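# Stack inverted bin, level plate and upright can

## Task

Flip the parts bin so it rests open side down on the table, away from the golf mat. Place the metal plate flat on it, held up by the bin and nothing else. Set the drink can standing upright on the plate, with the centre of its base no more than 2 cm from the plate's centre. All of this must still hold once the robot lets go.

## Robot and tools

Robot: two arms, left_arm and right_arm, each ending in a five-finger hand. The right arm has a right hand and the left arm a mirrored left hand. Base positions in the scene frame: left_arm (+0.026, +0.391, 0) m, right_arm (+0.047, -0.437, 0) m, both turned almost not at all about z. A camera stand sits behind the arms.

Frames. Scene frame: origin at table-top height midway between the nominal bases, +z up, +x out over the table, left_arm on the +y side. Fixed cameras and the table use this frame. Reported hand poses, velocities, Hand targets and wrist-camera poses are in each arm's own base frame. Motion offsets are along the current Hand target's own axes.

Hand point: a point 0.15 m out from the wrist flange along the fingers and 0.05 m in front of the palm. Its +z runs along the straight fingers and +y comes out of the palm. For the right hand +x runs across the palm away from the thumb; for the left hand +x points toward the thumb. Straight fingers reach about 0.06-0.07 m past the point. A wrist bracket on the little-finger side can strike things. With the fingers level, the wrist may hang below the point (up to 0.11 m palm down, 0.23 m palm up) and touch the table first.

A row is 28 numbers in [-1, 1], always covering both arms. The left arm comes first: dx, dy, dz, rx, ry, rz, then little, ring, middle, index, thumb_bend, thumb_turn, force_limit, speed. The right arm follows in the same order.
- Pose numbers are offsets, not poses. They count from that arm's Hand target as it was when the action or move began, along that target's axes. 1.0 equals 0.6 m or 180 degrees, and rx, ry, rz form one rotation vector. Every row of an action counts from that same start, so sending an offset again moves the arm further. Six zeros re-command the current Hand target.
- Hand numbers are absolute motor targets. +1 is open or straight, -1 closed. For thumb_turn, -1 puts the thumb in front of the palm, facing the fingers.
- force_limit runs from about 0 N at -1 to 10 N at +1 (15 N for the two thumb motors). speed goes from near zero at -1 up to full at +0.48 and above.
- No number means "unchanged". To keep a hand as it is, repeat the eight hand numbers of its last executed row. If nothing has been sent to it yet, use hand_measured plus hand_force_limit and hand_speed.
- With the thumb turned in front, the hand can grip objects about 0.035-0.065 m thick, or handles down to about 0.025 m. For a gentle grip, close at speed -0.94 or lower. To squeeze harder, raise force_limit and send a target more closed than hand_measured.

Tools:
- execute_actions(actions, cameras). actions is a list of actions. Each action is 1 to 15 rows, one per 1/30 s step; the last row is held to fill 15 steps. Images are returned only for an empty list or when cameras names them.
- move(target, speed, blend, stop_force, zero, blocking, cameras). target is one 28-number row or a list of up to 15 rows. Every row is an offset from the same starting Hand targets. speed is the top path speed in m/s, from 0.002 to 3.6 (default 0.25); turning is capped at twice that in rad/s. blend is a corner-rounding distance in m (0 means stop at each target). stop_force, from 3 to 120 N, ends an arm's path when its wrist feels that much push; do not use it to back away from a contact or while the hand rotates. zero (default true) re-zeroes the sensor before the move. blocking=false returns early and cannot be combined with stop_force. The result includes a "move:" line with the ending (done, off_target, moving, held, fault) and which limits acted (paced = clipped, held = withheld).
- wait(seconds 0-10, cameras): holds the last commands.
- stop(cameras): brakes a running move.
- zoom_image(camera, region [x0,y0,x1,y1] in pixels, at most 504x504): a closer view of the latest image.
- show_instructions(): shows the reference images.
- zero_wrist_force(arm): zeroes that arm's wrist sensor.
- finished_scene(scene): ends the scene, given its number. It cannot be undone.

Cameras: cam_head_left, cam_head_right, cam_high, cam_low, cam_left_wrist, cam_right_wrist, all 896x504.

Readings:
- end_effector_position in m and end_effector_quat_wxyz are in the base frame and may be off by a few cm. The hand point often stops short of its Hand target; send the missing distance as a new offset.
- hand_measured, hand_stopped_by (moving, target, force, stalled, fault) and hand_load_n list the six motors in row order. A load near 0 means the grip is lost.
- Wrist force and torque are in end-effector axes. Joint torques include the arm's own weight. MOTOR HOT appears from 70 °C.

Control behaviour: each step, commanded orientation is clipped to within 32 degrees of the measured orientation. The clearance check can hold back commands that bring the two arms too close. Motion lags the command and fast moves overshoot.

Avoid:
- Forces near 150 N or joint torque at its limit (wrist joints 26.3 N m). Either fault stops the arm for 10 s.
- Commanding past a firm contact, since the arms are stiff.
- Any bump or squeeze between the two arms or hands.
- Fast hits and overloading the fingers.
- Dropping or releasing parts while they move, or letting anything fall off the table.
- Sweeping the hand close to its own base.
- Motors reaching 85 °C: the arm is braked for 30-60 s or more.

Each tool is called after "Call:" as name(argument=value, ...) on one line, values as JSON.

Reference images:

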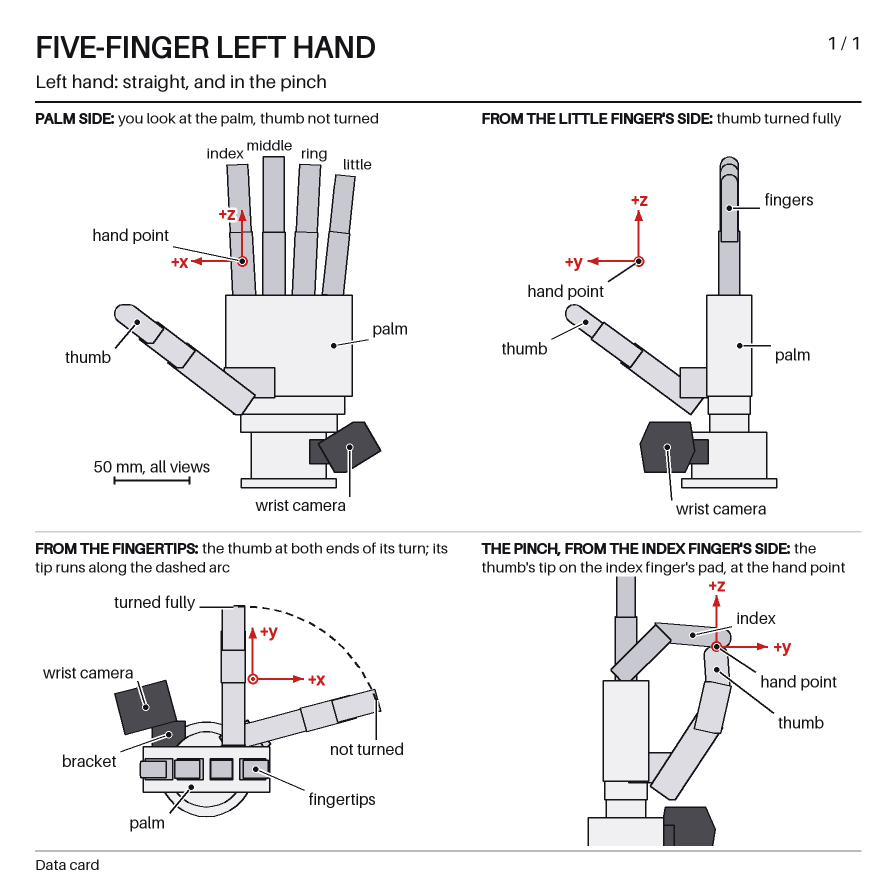

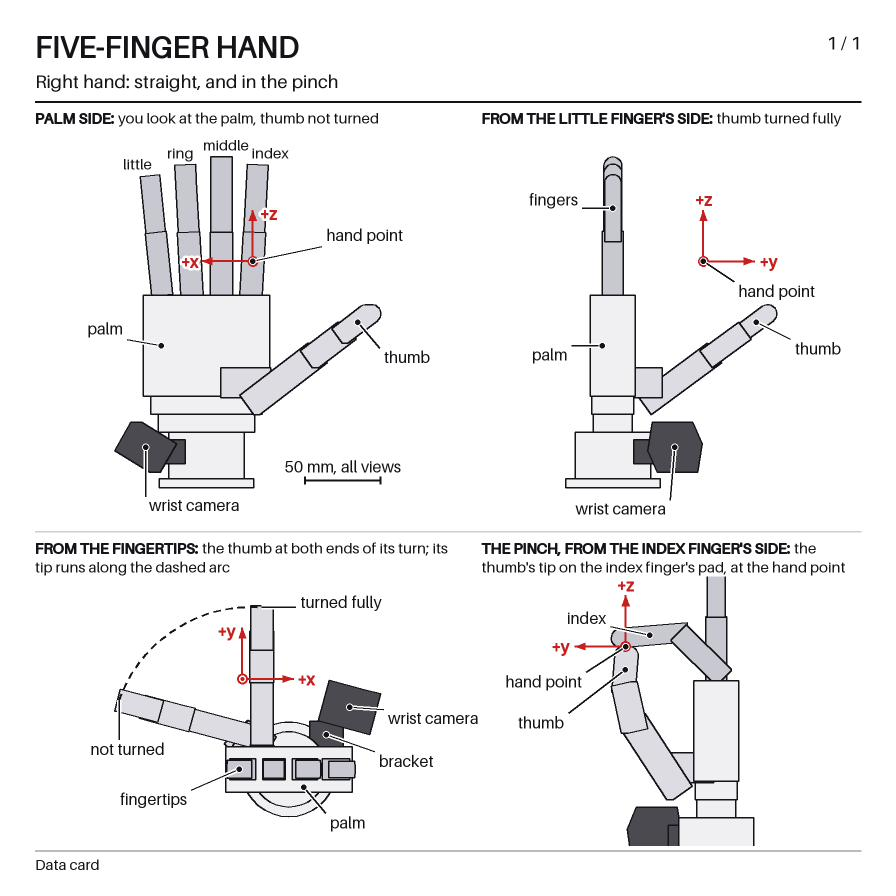

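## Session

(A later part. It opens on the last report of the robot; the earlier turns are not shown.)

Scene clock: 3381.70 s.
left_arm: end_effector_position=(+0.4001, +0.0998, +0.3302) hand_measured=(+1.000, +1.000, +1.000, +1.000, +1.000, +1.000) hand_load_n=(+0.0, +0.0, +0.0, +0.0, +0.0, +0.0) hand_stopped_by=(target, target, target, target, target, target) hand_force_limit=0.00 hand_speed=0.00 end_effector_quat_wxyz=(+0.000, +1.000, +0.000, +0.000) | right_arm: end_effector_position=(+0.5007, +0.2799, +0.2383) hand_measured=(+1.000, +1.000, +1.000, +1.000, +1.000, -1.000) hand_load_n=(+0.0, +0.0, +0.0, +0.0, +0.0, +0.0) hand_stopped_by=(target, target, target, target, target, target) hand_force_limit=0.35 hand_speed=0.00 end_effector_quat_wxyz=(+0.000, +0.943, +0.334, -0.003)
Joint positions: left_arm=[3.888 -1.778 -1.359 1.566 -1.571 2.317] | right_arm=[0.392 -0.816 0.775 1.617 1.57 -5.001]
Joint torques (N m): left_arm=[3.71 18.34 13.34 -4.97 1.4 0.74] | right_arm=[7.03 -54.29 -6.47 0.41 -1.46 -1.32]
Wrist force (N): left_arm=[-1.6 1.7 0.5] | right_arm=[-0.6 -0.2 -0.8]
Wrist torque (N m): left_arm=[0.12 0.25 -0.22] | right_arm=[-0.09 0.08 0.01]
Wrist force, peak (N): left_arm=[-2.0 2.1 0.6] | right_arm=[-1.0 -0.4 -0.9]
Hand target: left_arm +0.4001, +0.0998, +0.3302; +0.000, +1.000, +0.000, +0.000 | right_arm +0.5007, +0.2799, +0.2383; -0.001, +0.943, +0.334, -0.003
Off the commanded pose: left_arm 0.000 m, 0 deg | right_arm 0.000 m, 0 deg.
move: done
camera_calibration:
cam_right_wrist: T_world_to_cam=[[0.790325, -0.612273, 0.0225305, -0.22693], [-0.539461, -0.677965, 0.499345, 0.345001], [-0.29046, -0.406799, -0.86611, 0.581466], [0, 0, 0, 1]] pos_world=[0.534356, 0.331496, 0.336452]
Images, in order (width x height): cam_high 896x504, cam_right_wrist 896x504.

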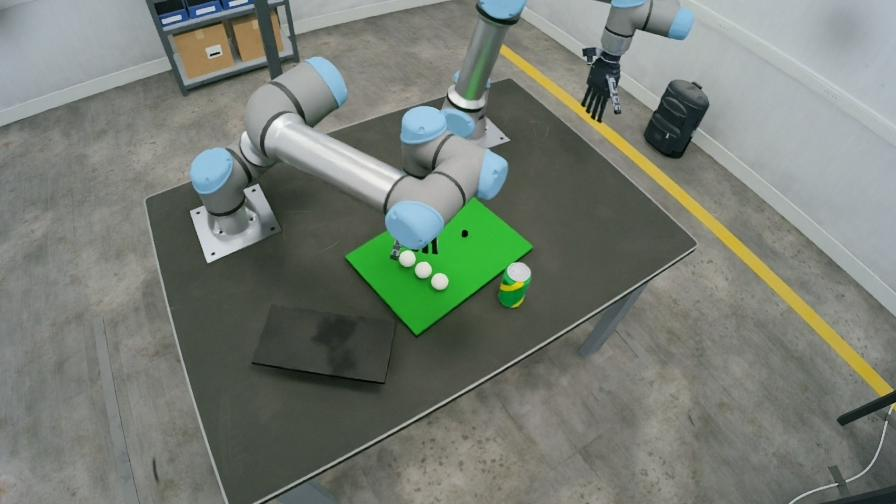

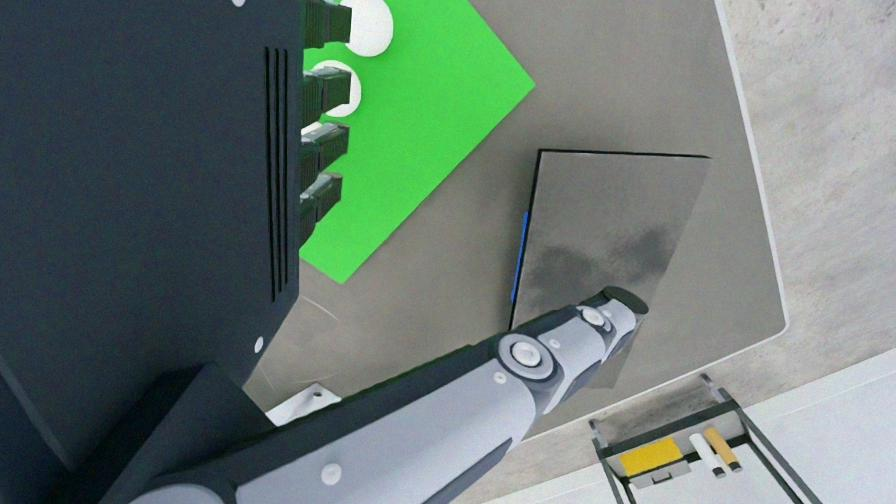

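Call:
move(target=[0,0,0,0,0,0,1,1,1,1,1,1,0,0, 0.2072,-0.1892,0.1133,0,0.4998,0,1,1,1,1,1,-1,0.35,0], speed=0.3, cameras=["cam_right_wrist","cam_high","cam_low"])

Scene clock: 3407.97 s.
left_arm: end_effector_position=(+0.4001, +0.0998, +0.3302) hand_measured=(+1.000, +1.000, +1.000, +1.000, +1.000, +1.000) hand_load_n=(+0.0, +0.0, +0.0, +0.0, -0.5, +0.0) hand_stopped_by=(target, target, target, target, target, target) hand_force_limit=0.00 hand_speed=0.00 end_effector_quat_wxyz=(+0.000, +1.000, +0.000, +0.000) | right_arm: end_effector_position=(+0.5253, +0.4463, +0.1700) hand_measured=(+1.000, +1.000, +1.000, +1.000, +1.000, -1.000) hand_load_n=(+0.0, +0.0, +0.0, +0.0, +0.0, +0.0) hand_stopped_by=(target, target, target, target, target, target) hand_force_limit=0.35 hand_speed=0.00 end_effector_quat_wxyz=(-0.237, +0.669, +0.236, +0.664)
Joint positions: left_arm=[3.888 -1.778 -1.359 1.566 -1.571 2.317] | right_arm=[0.549 -1.247 1.983 -0.73 1.438 -4.71]
Joint torques (N m): left_arm=[4.32 19.34 13.19 -4.91 1.43 0.79] | right_arm=[5.67 -18.7 -4.85 -3.34 1.16 1.44]
Wrist force (N): left_arm=[-1.7 1.9 0.7] | right_arm=[1.2 -0.3 -0.6]
Wrist torque (N m): left_arm=[0.12 0.26 -0.22] | right_arm=[-0.07 -0.04 -0.07]
Wrist force, peak (N): left_arm=[-1.9 2.1 0.8] | right_arm=[1.3 -0.2 -0.7]
Hand target: left_arm +0.4001, +0.0998, +0.3302; +0.000, +1.000, +0.000, +0.000 | right_arm +0.5253, +0.4463, +0.1700; -0.237, +0.669, +0.236, +0.664
Off the commanded pose: left_arm 0.000 m, 0 deg | right_arm 0.000 m, 0 deg.
move: done
camera_calibration:
cam_right_wrist: T_world_to_cam=[[0.593939, -0.772229, 0.22561, -0.00300258], [-0.273277, -0.457412, -0.846223, 0.495675], [0.756675, 0.440951, -0.482707, -0.396407], [0, 0, 0, 1]] pos_world=[0.437191, 0.399205, 0.228781]
Images, in order (width x height): cam_high 896x504, cam_low 896x504, cam_right_wrist 896x504.

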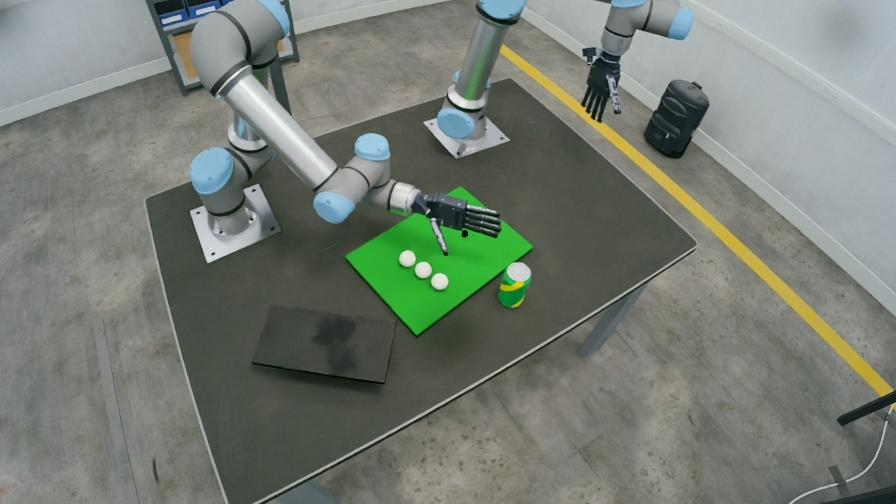

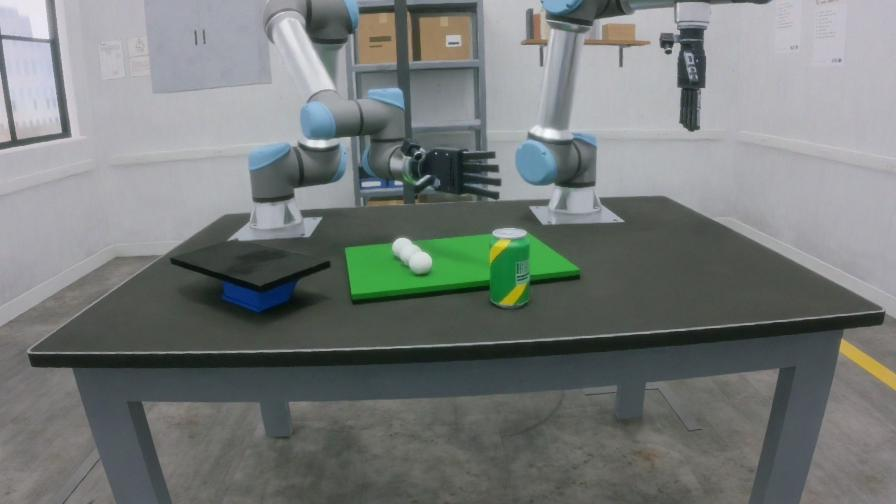

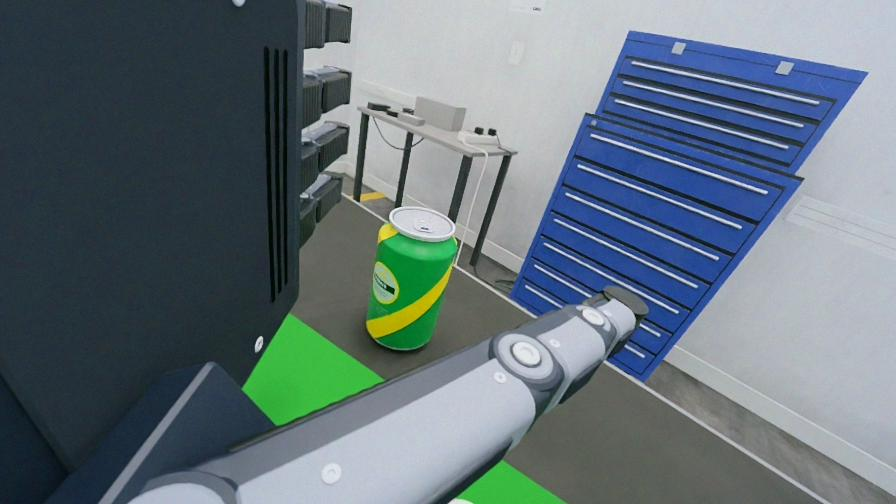

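Call:
move(target=[0,0,0,0,0,0,1,1,1,1,1,1,0,0, -0.0833,-0.0929,0.0306,-0.1495,-0.0655,0.0157,1,1,1,1,1,-1,0.35,0], speed=0.25, cameras=["cam_right_wrist","cam_high","cam_low"])

Scene clock: 3441.03 s.
left_arm: end_effector_position=(+0.4001, +0.0998, +0.3302) hand_measured=(+1.000, +1.000, +1.000, +1.000, +1.000, +1.000) hand_load_n=(-0.5, +0.0, +0.0, +0.0, +0.0, +0.0) hand_stopped_by=(target, target, target, target, target, target) hand_force_limit=0.00 hand_speed=0.00 end_effector_quat_wxyz=(+0.000, +1.000, +0.000, +0.000) | right_arm: end_effector_position=(+0.5042, +0.5011, +0.1201) hand_measured=(+1.000, +1.000, +1.000, +1.000, +1.000, -1.000) hand_load_n=(+0.0, +0.0, +0.0, +0.0, +0.0, +0.0) hand_stopped_by=(target, target, target, target, target, target) hand_force_limit=0.35 hand_speed=0.00 end_effector_quat_wxyz=(-0.066, +0.775, +0.082, +0.623)
Joint positions: left_arm=[3.888 -1.778 -1.359 1.566 -1.571 2.317] | right_arm=[0.866 -0.943 1.497 -0.285 2.209 -4.549]
Joint torques (N m): left_arm=[4.05 18.7 12.91 -5.04 1.65 0.61] | right_arm=[7.06 -30.4 -29.84 1.81 1.68 1.31]
Wrist force (N): left_arm=[-1.7 1.9 0.7] | right_arm=[0.8 -0.1 -0.6]
Wrist torque (N m): left_arm=[0.14 0.26 -0.22] | right_arm=[-0.08 0.00 -0.08]
Wrist force, peak (N): left_arm=[-2.0 1.9 0.8] | right_arm=[1.4 0.6 -1.0]
Hand target: left_arm +0.4001, +0.0998, +0.3302; +0.000, +1.000, +0.000, +0.000 | right_arm +0.5042, +0.5011, +0.1201; -0.066, +0.775, +0.082, +0.623
Off the commanded pose: left_arm 0.000 m, 0 deg | right_arm 0.000 m, 0 deg.
move: done
camera_calibration:
cam_right_wrist: T_world_to_cam=[[0.22553, -0.947037, 0.228599, 0.33605], [-0.612477, -0.320302, -0.722689, 0.560208], [0.757633, 0.0229765, -0.652276, -0.199339], [0, 0, 0, 1]] pos_world=[0.418351, 0.502267, 0.198011]
Images, in order (width x height): cam_high 896x504, cam_low 896x504, cam_right_wrist 896x504.

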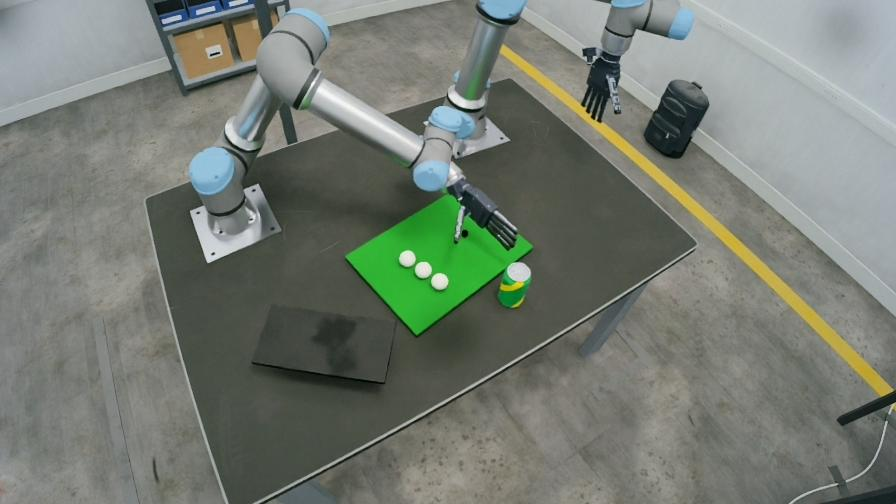

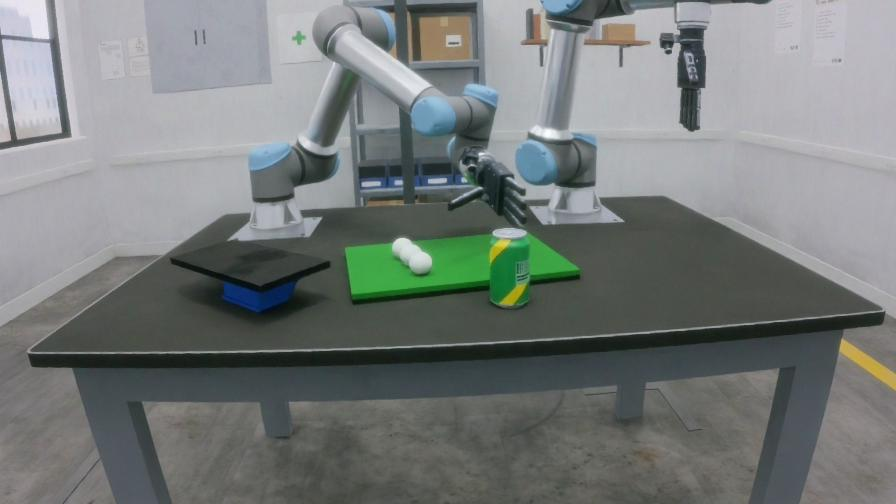

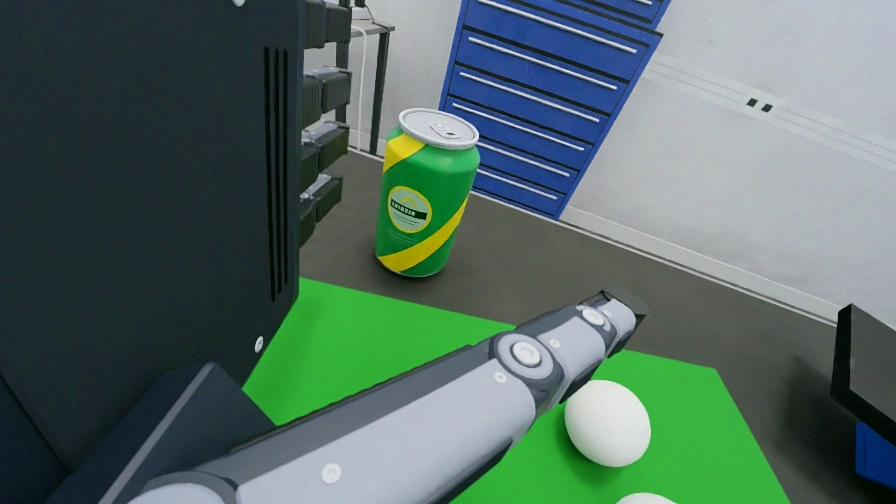

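Call:
move(target=[[0,0,0,0,0,0,1,1,1,1,1,1,0,0, -0.1060,0,0.0225,0,0,0,1,1,1,1,1,-1,0.35,0],[0,0,0,0,0,0,1,1,1,1,1,1,0,0, -0.0855,0,0.1187,0,0,0,1,1,1,1,1,-1,0.35,0]], speed=0.12, stop_force=5, cameras=["cam_right_wrist","cam_high","cam_low"])

Scene clock: 3455.37 s.
left_arm: end_effector_position=(+0.4001, +0.0998, +0.3302) hand_measured=(+1.000, +1.000, +1.000, +1.000, +1.000, +1.000) hand_load_n=(+0.0, +0.0, +0.0, +0.0, +0.0, +0.0) hand_stopped_by=(target, target, target, target, target, target) hand_force_limit=0.00 hand_speed=0.00 end_effector_quat_wxyz=(+0.000, +1.000, +0.000, +0.000) | right_arm: end_effector_position=(+0.5615, +0.5133, +0.0547) hand_measured=(+1.000, +1.000, +1.000, +1.000, +1.000, -1.000) hand_load_n=(+0.0, +0.0, +0.0, +0.0, +0.0, +0.5) hand_stopped_by=(target, target, target, target, target, target) hand_force_limit=0.35 hand_speed=0.00 end_effector_quat_wxyz=(-0.066, +0.775, +0.082, +0.623)
Joint positions: left_arm=[3.888 -1.778 -1.359 1.566 -1.571 2.317] | right_arm=[0.807 -0.781 1.398 -0.358 2.152 -4.568]
Joint torques (N m): left_arm=[2.96 19.01 13.93 -5.17 1.45 0.71] | right_arm=[-5.86 -34.35 -29.88 1.65 -1.08 -1.16]
Wrist force (N): left_arm=[-1.7 1.8 0.9] | right_arm=[0.7 -0.2 -0.6]
Wrist torque (N m): left_arm=[0.09 0.27 -0.22] | right_arm=[-0.08 0.05 -0.01]
Wrist force, peak (N): left_arm=[-2.1 1.8 1.1] | right_arm=[1.6 -0.1 -0.8]
Hand target: left_arm +0.4001, +0.0998, +0.3302; +0.000, +1.000, +0.000, +0.000 | right_arm +0.5615, +0.5133, +0.0547; -0.066, +0.775, +0.082, +0.623
Off the commanded pose: left_arm 0.000 m, 0 deg | right_arm 0.000 m, 0 deg.
move: done
camera_calibration:
cam_right_wrist: T_world_to_cam=[[0.225475, -0.947038, 0.228646, 0.349746], [-0.612547, -0.320304, -0.722628, 0.552005], [0.757593, 0.0228783, -0.652326, -0.285616], [0, 0, 0, 1]] pos_world=[0.475651, 0.514567, 0.132611]
Images, in order (width x height): cam_high 896x504, cam_low 896x504, cam_right_wrist 896x504.

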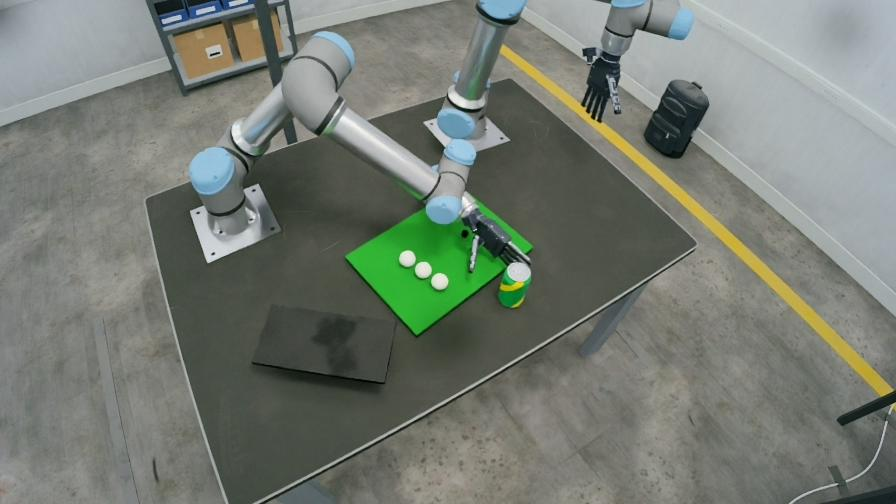

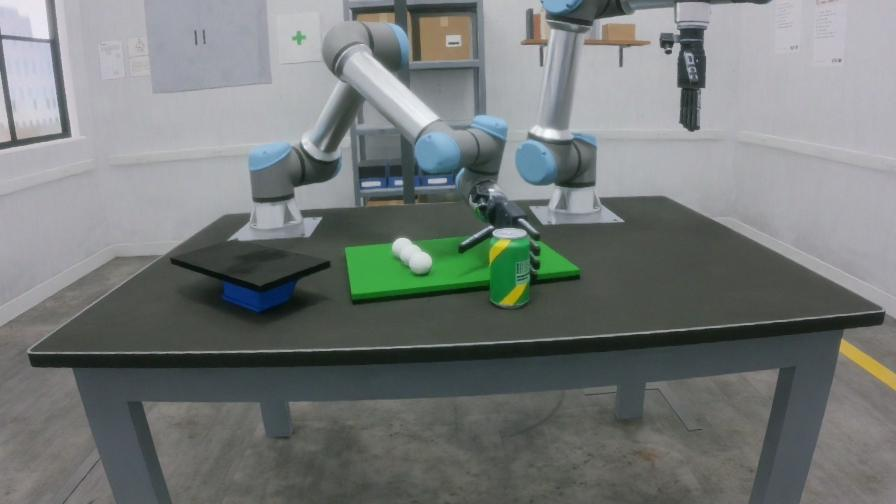

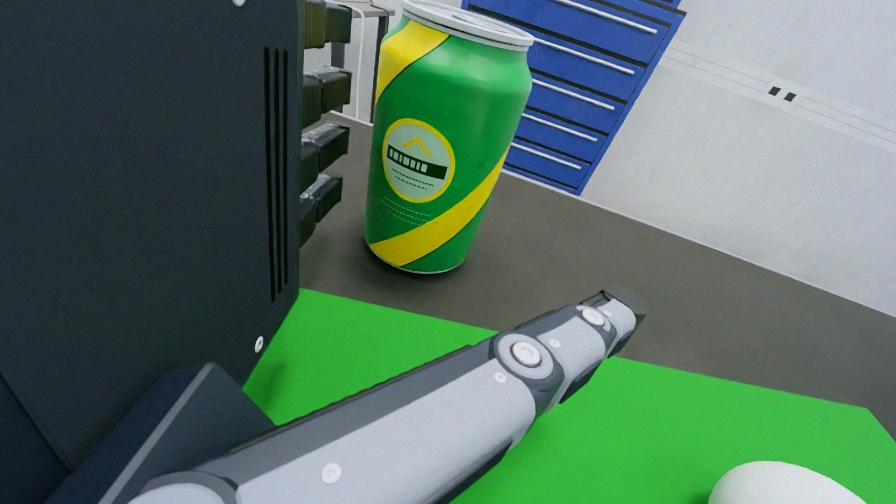

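Call:
move(target=[0,0,0,0,0,0,1,1,1,1,1,1,0,0, 0.0204,0,0.0962,0,0,0,1,1,1,1,1,-1,0.35,0], speed=0.06, stop_force=4, cameras=["cam_right_wrist","cam_high","cam_low"])

Scene clock: 3465.93 s.
left_arm: end_effector_position=(+0.4001, +0.0998, +0.3302) hand_measured=(+1.000, +1.000, +1.000, +1.000, +1.000, +1.000) hand_load_n=(+0.0, +0.0, +0.0, +0.0, +0.0, +0.0) hand_stopped_by=(target, target, target, target, target, target) hand_force_limit=0.00 hand_speed=0.00 end_effector_quat_wxyz=(+0.000, +1.000, +0.000, +0.000) | right_arm: end_effector_position=(+0.6192, +0.5256, +0.0543) hand_measured=(+1.000, +1.000, +1.000, +1.000, +1.000, -1.000) hand_load_n=(+0.0, +0.0, +0.0, +0.0, +0.0, +0.5) hand_stopped_by=(target, target, target, target, target, target) hand_force_limit=0.35 hand_speed=0.00 end_effector_quat_wxyz=(-0.066, +0.775, +0.082, +0.623)
Joint positions: left_arm=[3.888 -1.778 -1.359 1.566 -1.571 2.317] | right_arm=[0.755 -0.695 1.23 -0.284 2.102 -4.583]
Joint torques (N m): left_arm=[3.22 19.34 14.15 -4.94 1.54 0.64] | right_arm=[-7.45 -38.19 -29.46 1.27 -1.22 -1.54]
Wrist force (N): left_arm=[-1.8 1.6 0.4] | right_arm=[0.8 0.0 -0.4]
Wrist torque (N m): left_arm=[0.10 0.27 -0.22] | right_arm=[-0.06 0.00 0.01]
Wrist force, peak (N): left_arm=[-2.1 2.0 0.5] | right_arm=[0.8 -0.1 -1.1]
Hand target: left_arm +0.4001, +0.0998, +0.3302; +0.000, +1.000, +0.000, +0.000 | right_arm +0.6192, +0.5256, +0.0543; -0.066, +0.775, +0.082, +0.623
Off the commanded pose: left_arm 0.000 m, 0 deg | right_arm 0.000 m, 0 deg.
move: done
camera_calibration:
cam_right_wrist: T_world_to_cam=[[0.225475, -0.947038, 0.228646, 0.348477], [-0.612547, -0.320304, -0.722628, 0.591], [0.757593, 0.0228783, -0.652326, -0.329872], [0, 0, 0, 1]] pos_world=[0.533351, 0.526867, 0.132211]
Images, in order (width x height): cam_high 896x504, cam_low 896x504, cam_right_wrist 896x504.

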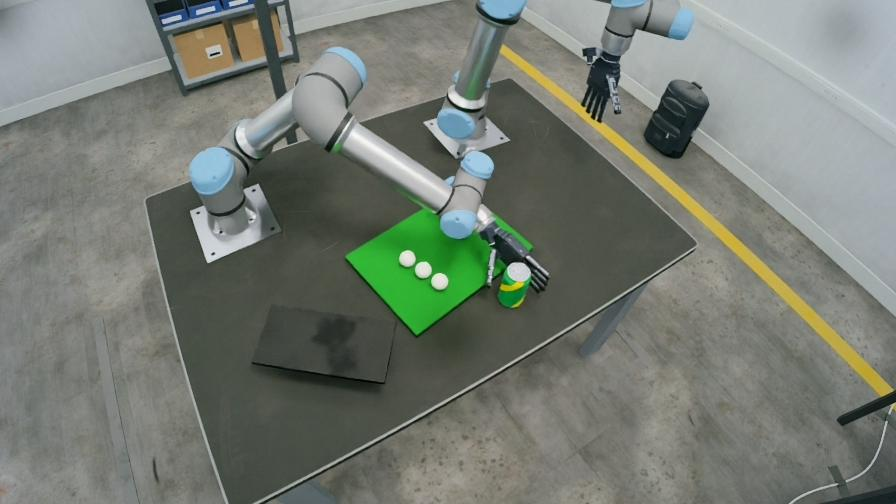

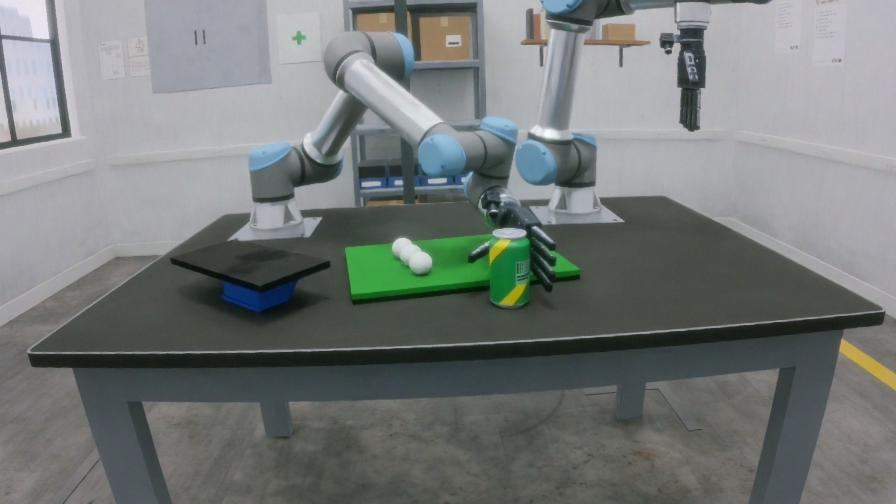

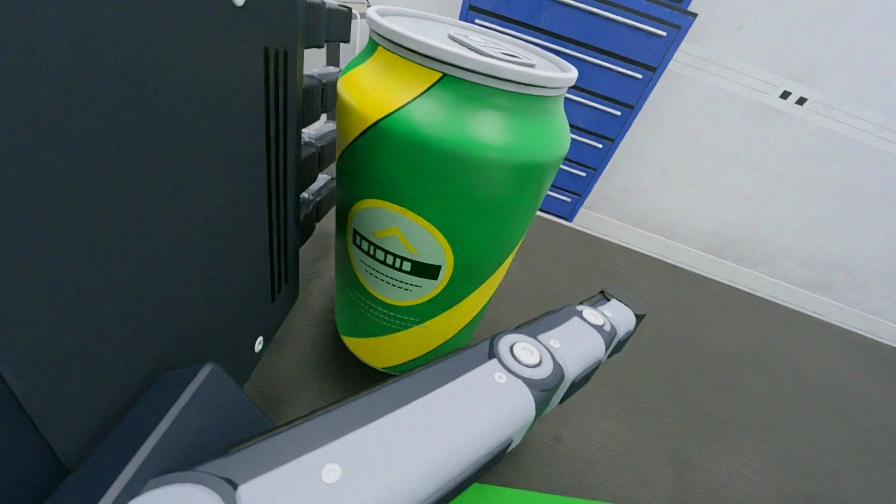

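Call:
move(target=[0,0,0,0,0,0,1,1,1,1,1,1,0,0, 0,0,0,0,0,0,1,-0.3,-0.3,-0.3,-0.5,-1,-0.2,-0.8], speed=0.06, cameras=["cam_right_wrist","cam_high","cam_low"])

Call:
zoom_image(camera="cam_low", region=[440, 180, 600, 330])

Scene clock: 3478.27 s.
left_arm: end_effector_position=(+0.4001, +0.0998, +0.3302) hand_measured=(+1.000, +1.000, +1.000, +1.000, +1.000, +1.000) hand_load_n=(+0.0, +0.0, +0.0, +0.0, +0.0, +0.0) hand_stopped_by=(target, target, target, target, target, target) hand_force_limit=0.00 hand_speed=0.00 end_effector_quat_wxyz=(+0.000, +1.000, +0.000, +0.000) | right_arm: end_effector_position=(+0.6192, +0.5256, +0.0543) hand_measured=(+1.000, +0.226, +0.302, +0.392, +0.672, -1.000) hand_load_n=(+0.0, +5.5, +4.5, +0.0, +14.5, +4.5) hand_stopped_by=(target, force, force, force, force, target) hand_force_limit=-0.20 hand_speed=-0.80 end_effector_quat_wxyz=(-0.066, +0.775, +0.082, +0.623)
Joint positions: left_arm=[3.888 -1.778 -1.359 1.566 -1.571 2.317] | right_arm=[0.755 -0.695 1.23 -0.284 2.102 -4.583]
Joint torques (N m): left_arm=[3.72 18.36 13.15 -5.02 1.36 0.7] | right_arm=[-5.85 -40.1 -28.07 0.68 0.09 -0.44]
Wrist force (N): left_arm=[-1.9 1.7 0.6] | right_arm=[-0.9 0.1 -0.3]
Wrist torque (N m): left_arm=[0.11 0.29 -0.23] | right_arm=[-0.06 0.01 0.05]
Wrist force, peak (N): left_arm=[-1.9 2.1 0.8] | right_arm=[-1.4 0.4 -0.5]
Hand target: left_arm +0.4001, +0.0998, +0.3302; +0.000, +1.000, +0.000, +0.000 | right_arm +0.6192, +0.5256, +0.0543; -0.066, +0.775, +0.082, +0.623
Off the commanded pose: left_arm 0.000 m, 0 deg | right_arm 0.000 m, 0 deg.
move: done
camera_calibration:
cam_right_wrist: T_world_to_cam=[[0.225493, -0.947038, 0.228631, 0.348469], [-0.612602, -0.320306, -0.722581, 0.591023], [0.757543, 0.0228768, -0.652384, -0.329837], [0, 0, 0, 1]] pos_world=[0.533351, 0.526867, 0.132211]
Images, in order (width x height): cam_high 896x504, cam_low 896x504, cam_right_wrist 896x504.

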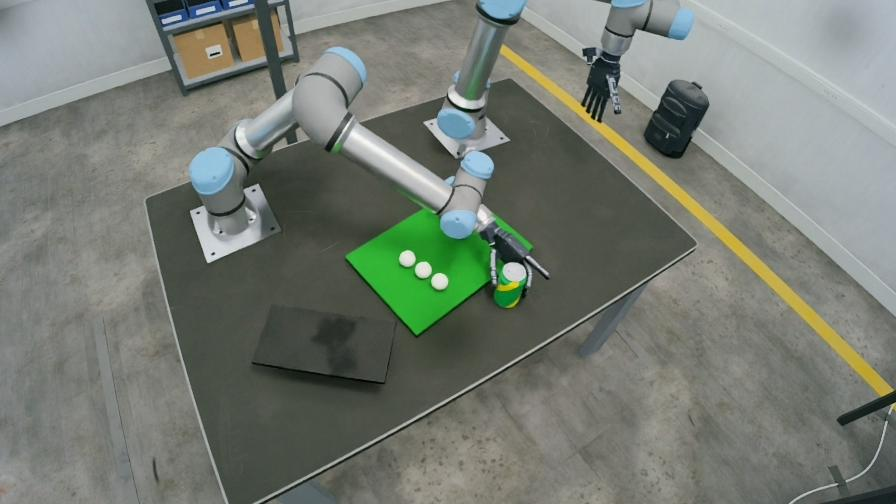

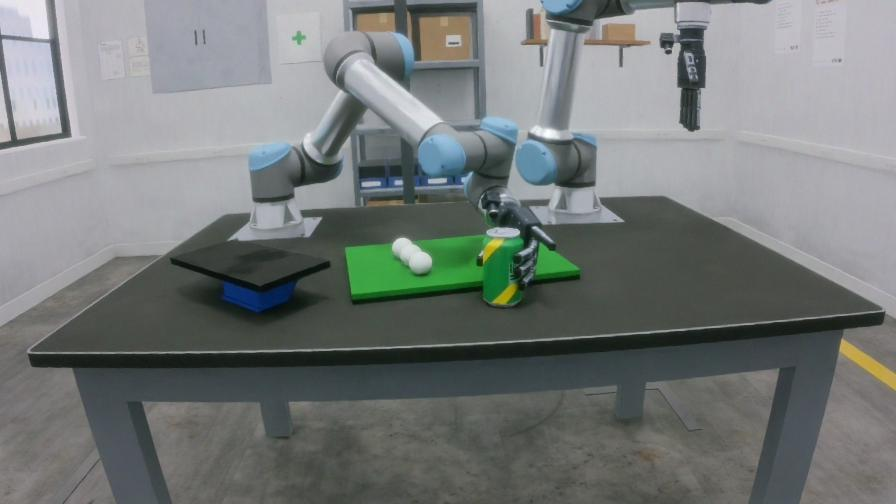

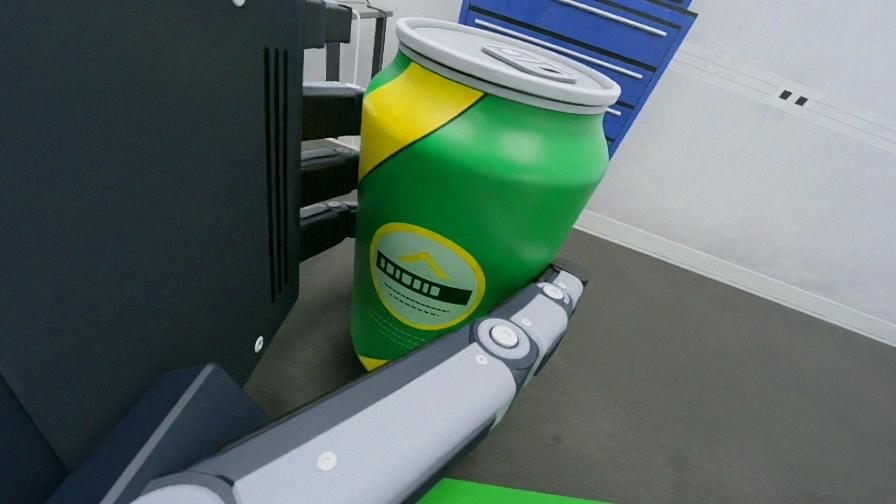

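Scaled by 3.150.

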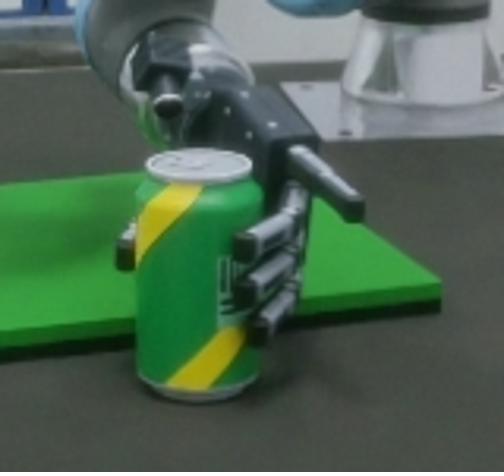

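Call:
move(target=[0,0,0,0,0,0,1,1,1,1,1,1,0,0, 0.0489,0,-0.0104,0,0,0,1,-0.3,-0.3,-0.3,-0.5,-1,-0.2,-0.8], speed=0.05, cameras=["cam_right_wrist","cam_low"])

Call:
zoom_image(camera="cam_low", region=[440, 180, 600, 330])

Scene clock: 3484.63 s.
left_arm: end_effector_position=(+0.4001, +0.0998, +0.3302) hand_measured=(+1.000, +1.000, +1.000, +1.000, +1.000, +1.000) hand_load_n=(+0.0, +0.0, +0.0, +0.0, +0.0, +0.0) hand_stopped_by=(target, target, target, target, target, target) hand_force_limit=0.00 hand_speed=0.00 end_effector_quat_wxyz=(+0.000, +1.000, +0.000, +0.000) | right_arm: end_effector_position=(+0.6194, +0.5257, +0.0843) hand_measured=(+1.000, +0.226, +0.300, +0.392, +0.670, -1.000) hand_load_n=(+0.0, +0.0, +0.0, +0.0, +0.0, +0.0) hand_stopped_by=(target, force, force, force, force, target) hand_force_limit=-0.20 hand_speed=-0.80 end_effector_quat_wxyz=(-0.066, +0.775, +0.082, +0.623)
Joint positions: left_arm=[3.888 -1.778 -1.359 1.566 -1.571 2.317] | right_arm=[0.755 -0.731 1.213 -0.231 2.102 -4.584]
Joint torques (N m): left_arm=[2.91 18.63 12.84 -4.96 1.64 0.57] | right_arm=[-6.8 -59.2 -28.86 1.69 -0.44 0.41]
Wrist force (N): left_arm=[-1.6 1.7 0.8] | right_arm=[0.7 0.0 -0.5]
Wrist torque (N m): left_arm=[0.10 0.24 -0.21] | right_arm=[-0.03 0.02 0.02]
Wrist force, peak (N): left_arm=[-2.0 2.0 0.5] | right_arm=[-2.4 -0.1 0.3]
Hand target: left_arm +0.4001, +0.0998, +0.3302; +0.000, +1.000, +0.000, +0.000 | right_arm +0.6194, +0.5257, +0.0843; -0.066, +0.775, +0.082, +0.623
Off the commanded pose: left_arm 0.000 m, 0 deg | right_arm 0.000 m, 0 deg.
move: done
camera_calibration:
cam_right_wrist: T_world_to_cam=[[0.225533, -0.947008, 0.228715, 0.341537], [-0.612526, -0.320394, -0.722606, 0.612761], [0.757593, 0.0228778, -0.652326, -0.310518], [0, 0, 0, 1]] pos_world=[0.533551, 0.526867, 0.162111]
Images, in order (width x height): cam_low 896x504, cam_right_wrist 896x504.

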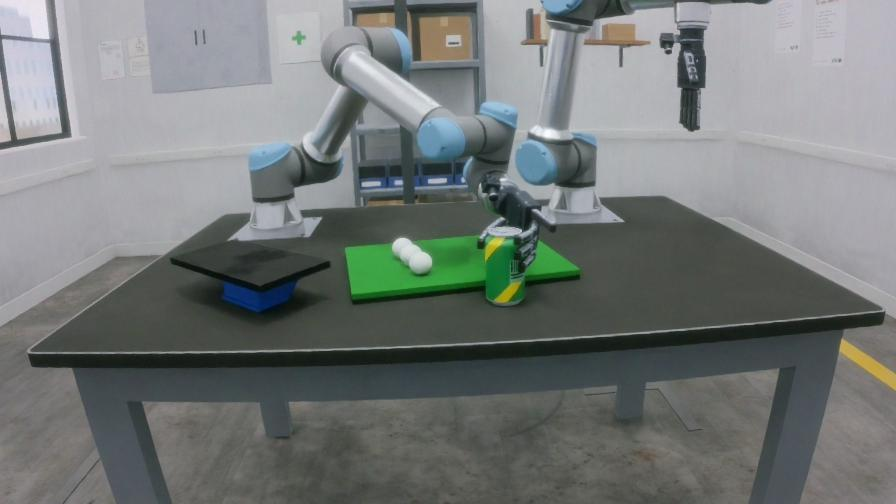

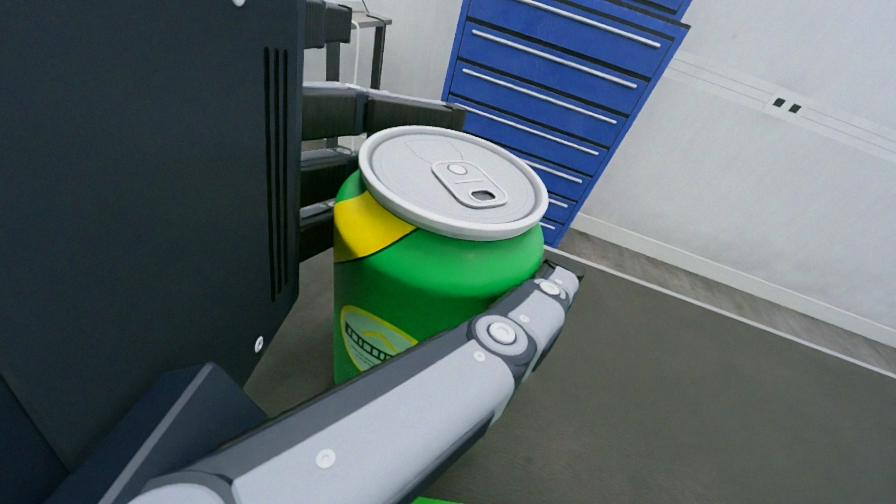

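Scaled by 3.150.

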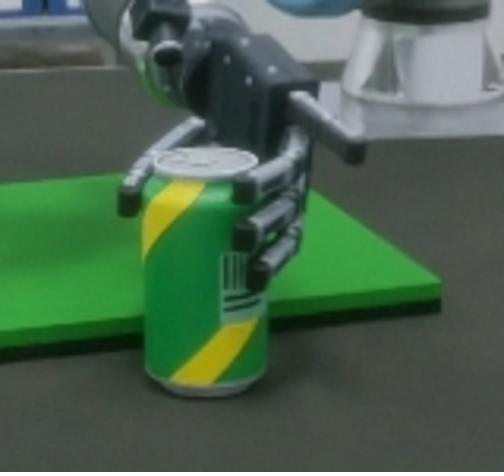

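Call:
move(target=[0,0,0,0,0,0,1,1,1,1,1,1,0,0, 0,0,0,0,0,0,1,0.7,0.7,0.7,1,-1,-0.2,-0.4])

Call:
move(target=[0,0,0,0,0,0,1,1,1,1,1,1,0,0, -0.0636,0,0.0135,0,0,0,1,0.7,0.7,0.7,1,-1,-0.2,-0.4], speed=0.08, stop_force=5, cameras=["cam_right_wrist","cam_low"])

Call:
zoom_image(camera="cam_low", region=[440, 180, 600, 330])

Scene clock: 3496.17 s.
left_arm: end_effector_position=(+0.4001, +0.0998, +0.3302) hand_measured=(+1.000, +1.000, +1.000, +1.000, +1.000, +1.000) hand_load_n=(+0.0, +0.0, +0.0, +0.0, +0.0, +0.0) hand_stopped_by=(target, target, target, target, target, target) hand_force_limit=0.00 hand_speed=0.00 end_effector_quat_wxyz=(+0.000, +1.000, +0.000, +0.000) | right_arm: end_effector_position=(+0.6194, +0.5257, +0.0843) hand_measured=(+1.000, +0.700, +0.700, +0.700, +1.000, -1.000) hand_load_n=(+0.0, +0.0, +0.0, +0.0, +0.0, +0.0) hand_stopped_by=(target, target, target, target, target, target) hand_force_limit=-0.20 hand_speed=-0.40 end_effector_quat_wxyz=(-0.066, +0.775, +0.082, +0.623)
Joint positions: left_arm=[3.888 -1.778 -1.359 1.566 -1.571 2.317] | right_arm=[0.755 -0.731 1.213 -0.231 2.102 -4.583]
Joint torques (N m): left_arm=[4.04 17.86 12.55 -4.9 1.39 0.52] | right_arm=[-6.06 -59.39 -28.87 0.8 0.96 1.04]
Wrist force (N): left_arm=[-1.8 2.1 0.5] | right_arm=[0.9 -0.1 -0.6]
Wrist torque (N m): left_arm=[0.17 0.26 -0.24] | right_arm=[-0.06 0.01 0.02]
Wrist force, peak (N): left_arm=[-1.9 2.0 0.9] | right_arm=[1.0 -0.1 -0.5]
Hand target: left_arm +0.4001, +0.0998, +0.3302; +0.000, +1.000, +0.000, +0.000 | right_arm +0.6194, +0.5257, +0.0843; -0.066, +0.775, +0.082, +0.623
Off the commanded pose: left_arm 0.000 m, 0 deg | right_arm 0.000 m, 0 deg.
move: done

Scene clock: 3497.67 s.
left_arm: end_effector_position=(+0.4001, +0.0998, +0.3302) hand_measured=(+1.000, +1.000, +1.000, +1.000, +1.000, +1.000) hand_load_n=(+0.0, +0.0, +0.0, +0.0, +0.0, +0.0) hand_stopped_by=(target, target, target, target, target, target) hand_force_limit=0.00 hand_speed=0.00 end_effector_quat_wxyz=(+0.000, +1.000, +0.000, +0.000) | right_arm: end_effector_position=(+0.6191, +0.5256, +0.0453) hand_measured=(+1.000, +0.700, +0.700, +0.700, +1.000, -1.000) hand_load_n=(+0.0, +0.0, +0.0, +0.0, +0.0, +0.0) hand_stopped_by=(target, target, target, target, target, target) hand_force_limit=-0.20 hand_speed=-0.40 end_effector_quat_wxyz=(-0.066, +0.775, +0.082, +0.623)
Joint positions: left_arm=[3.888 -1.778 -1.359 1.566 -1.571 2.317] | right_arm=[0.755 -0.684 1.234 -0.3 2.102 -4.583]
Joint torques (N m): left_arm=[3.95 18.96 13.17 -5.04 1.66 0.56] | right_arm=[6.9 -39.03 -6.76 -2.8 -0.79 -1.62]
Wrist force (N): left_arm=[-1.9 1.8 0.7] | right_arm=[0.8 -0.3 -0.6]
Wrist torque (N m): left_arm=[0.12 0.28 -0.24] | right_arm=[-0.09 0.00 -0.01]
Wrist force, peak (N): left_arm=[-2.2 1.8 0.8] | right_arm=[1.5 -0.1 -0.6]
Hand target: left_arm +0.4001, +0.0998, +0.3302; +0.000, +1.000, +0.000, +0.000 | right_arm +0.6191, +0.5256, +0.0453; -0.066, +0.775, +0.082, +0.623
Off the commanded pose: left_arm 0.000 m, 0 deg | right_arm 0.000 m, 0 deg.
move: done
camera_calibration:
cam_right_wrist: T_world_to_cam=[[0.225475, -0.947038, 0.228646, 0.350557], [-0.612547, -0.320304, -0.722628, 0.584435], [0.757593, 0.0228783, -0.652326, -0.335667], [0, 0, 0, 1]] pos_world=[0.533251, 0.526867, 0.123211]
Images, in order (width x height): cam_low 896x504, cam_right_wrist 896x504.

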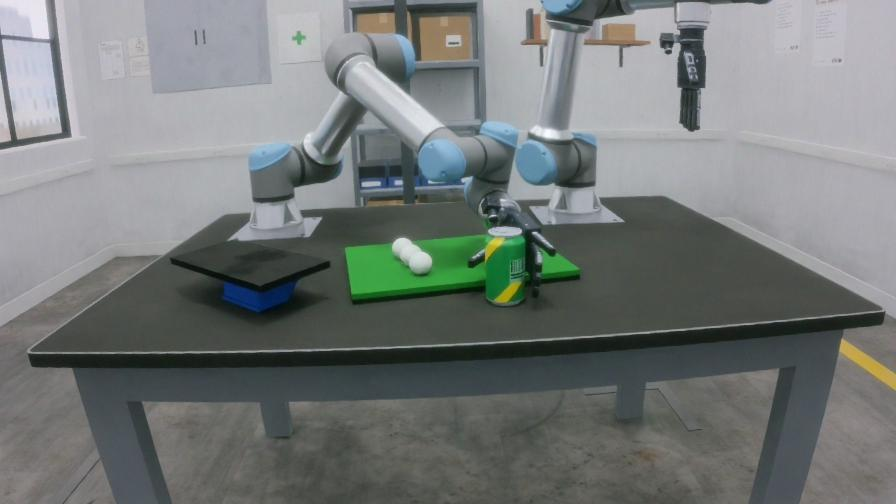

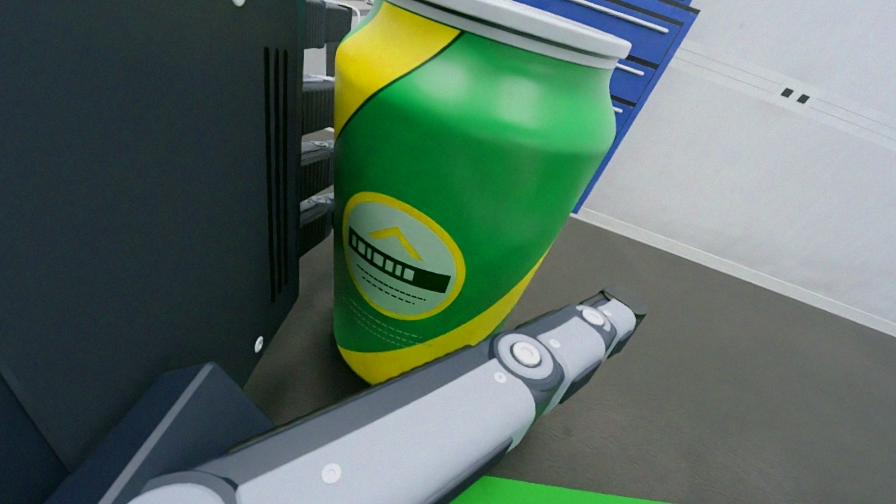

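Scaled by 3.150.

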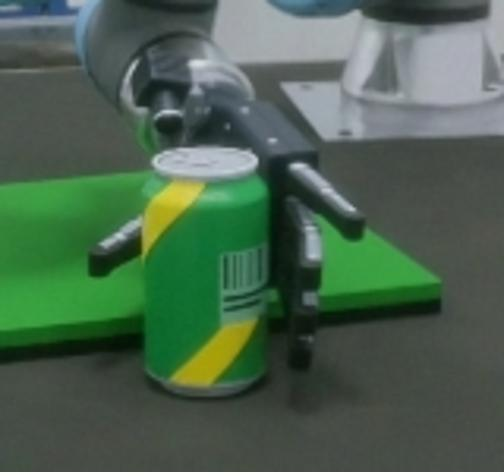

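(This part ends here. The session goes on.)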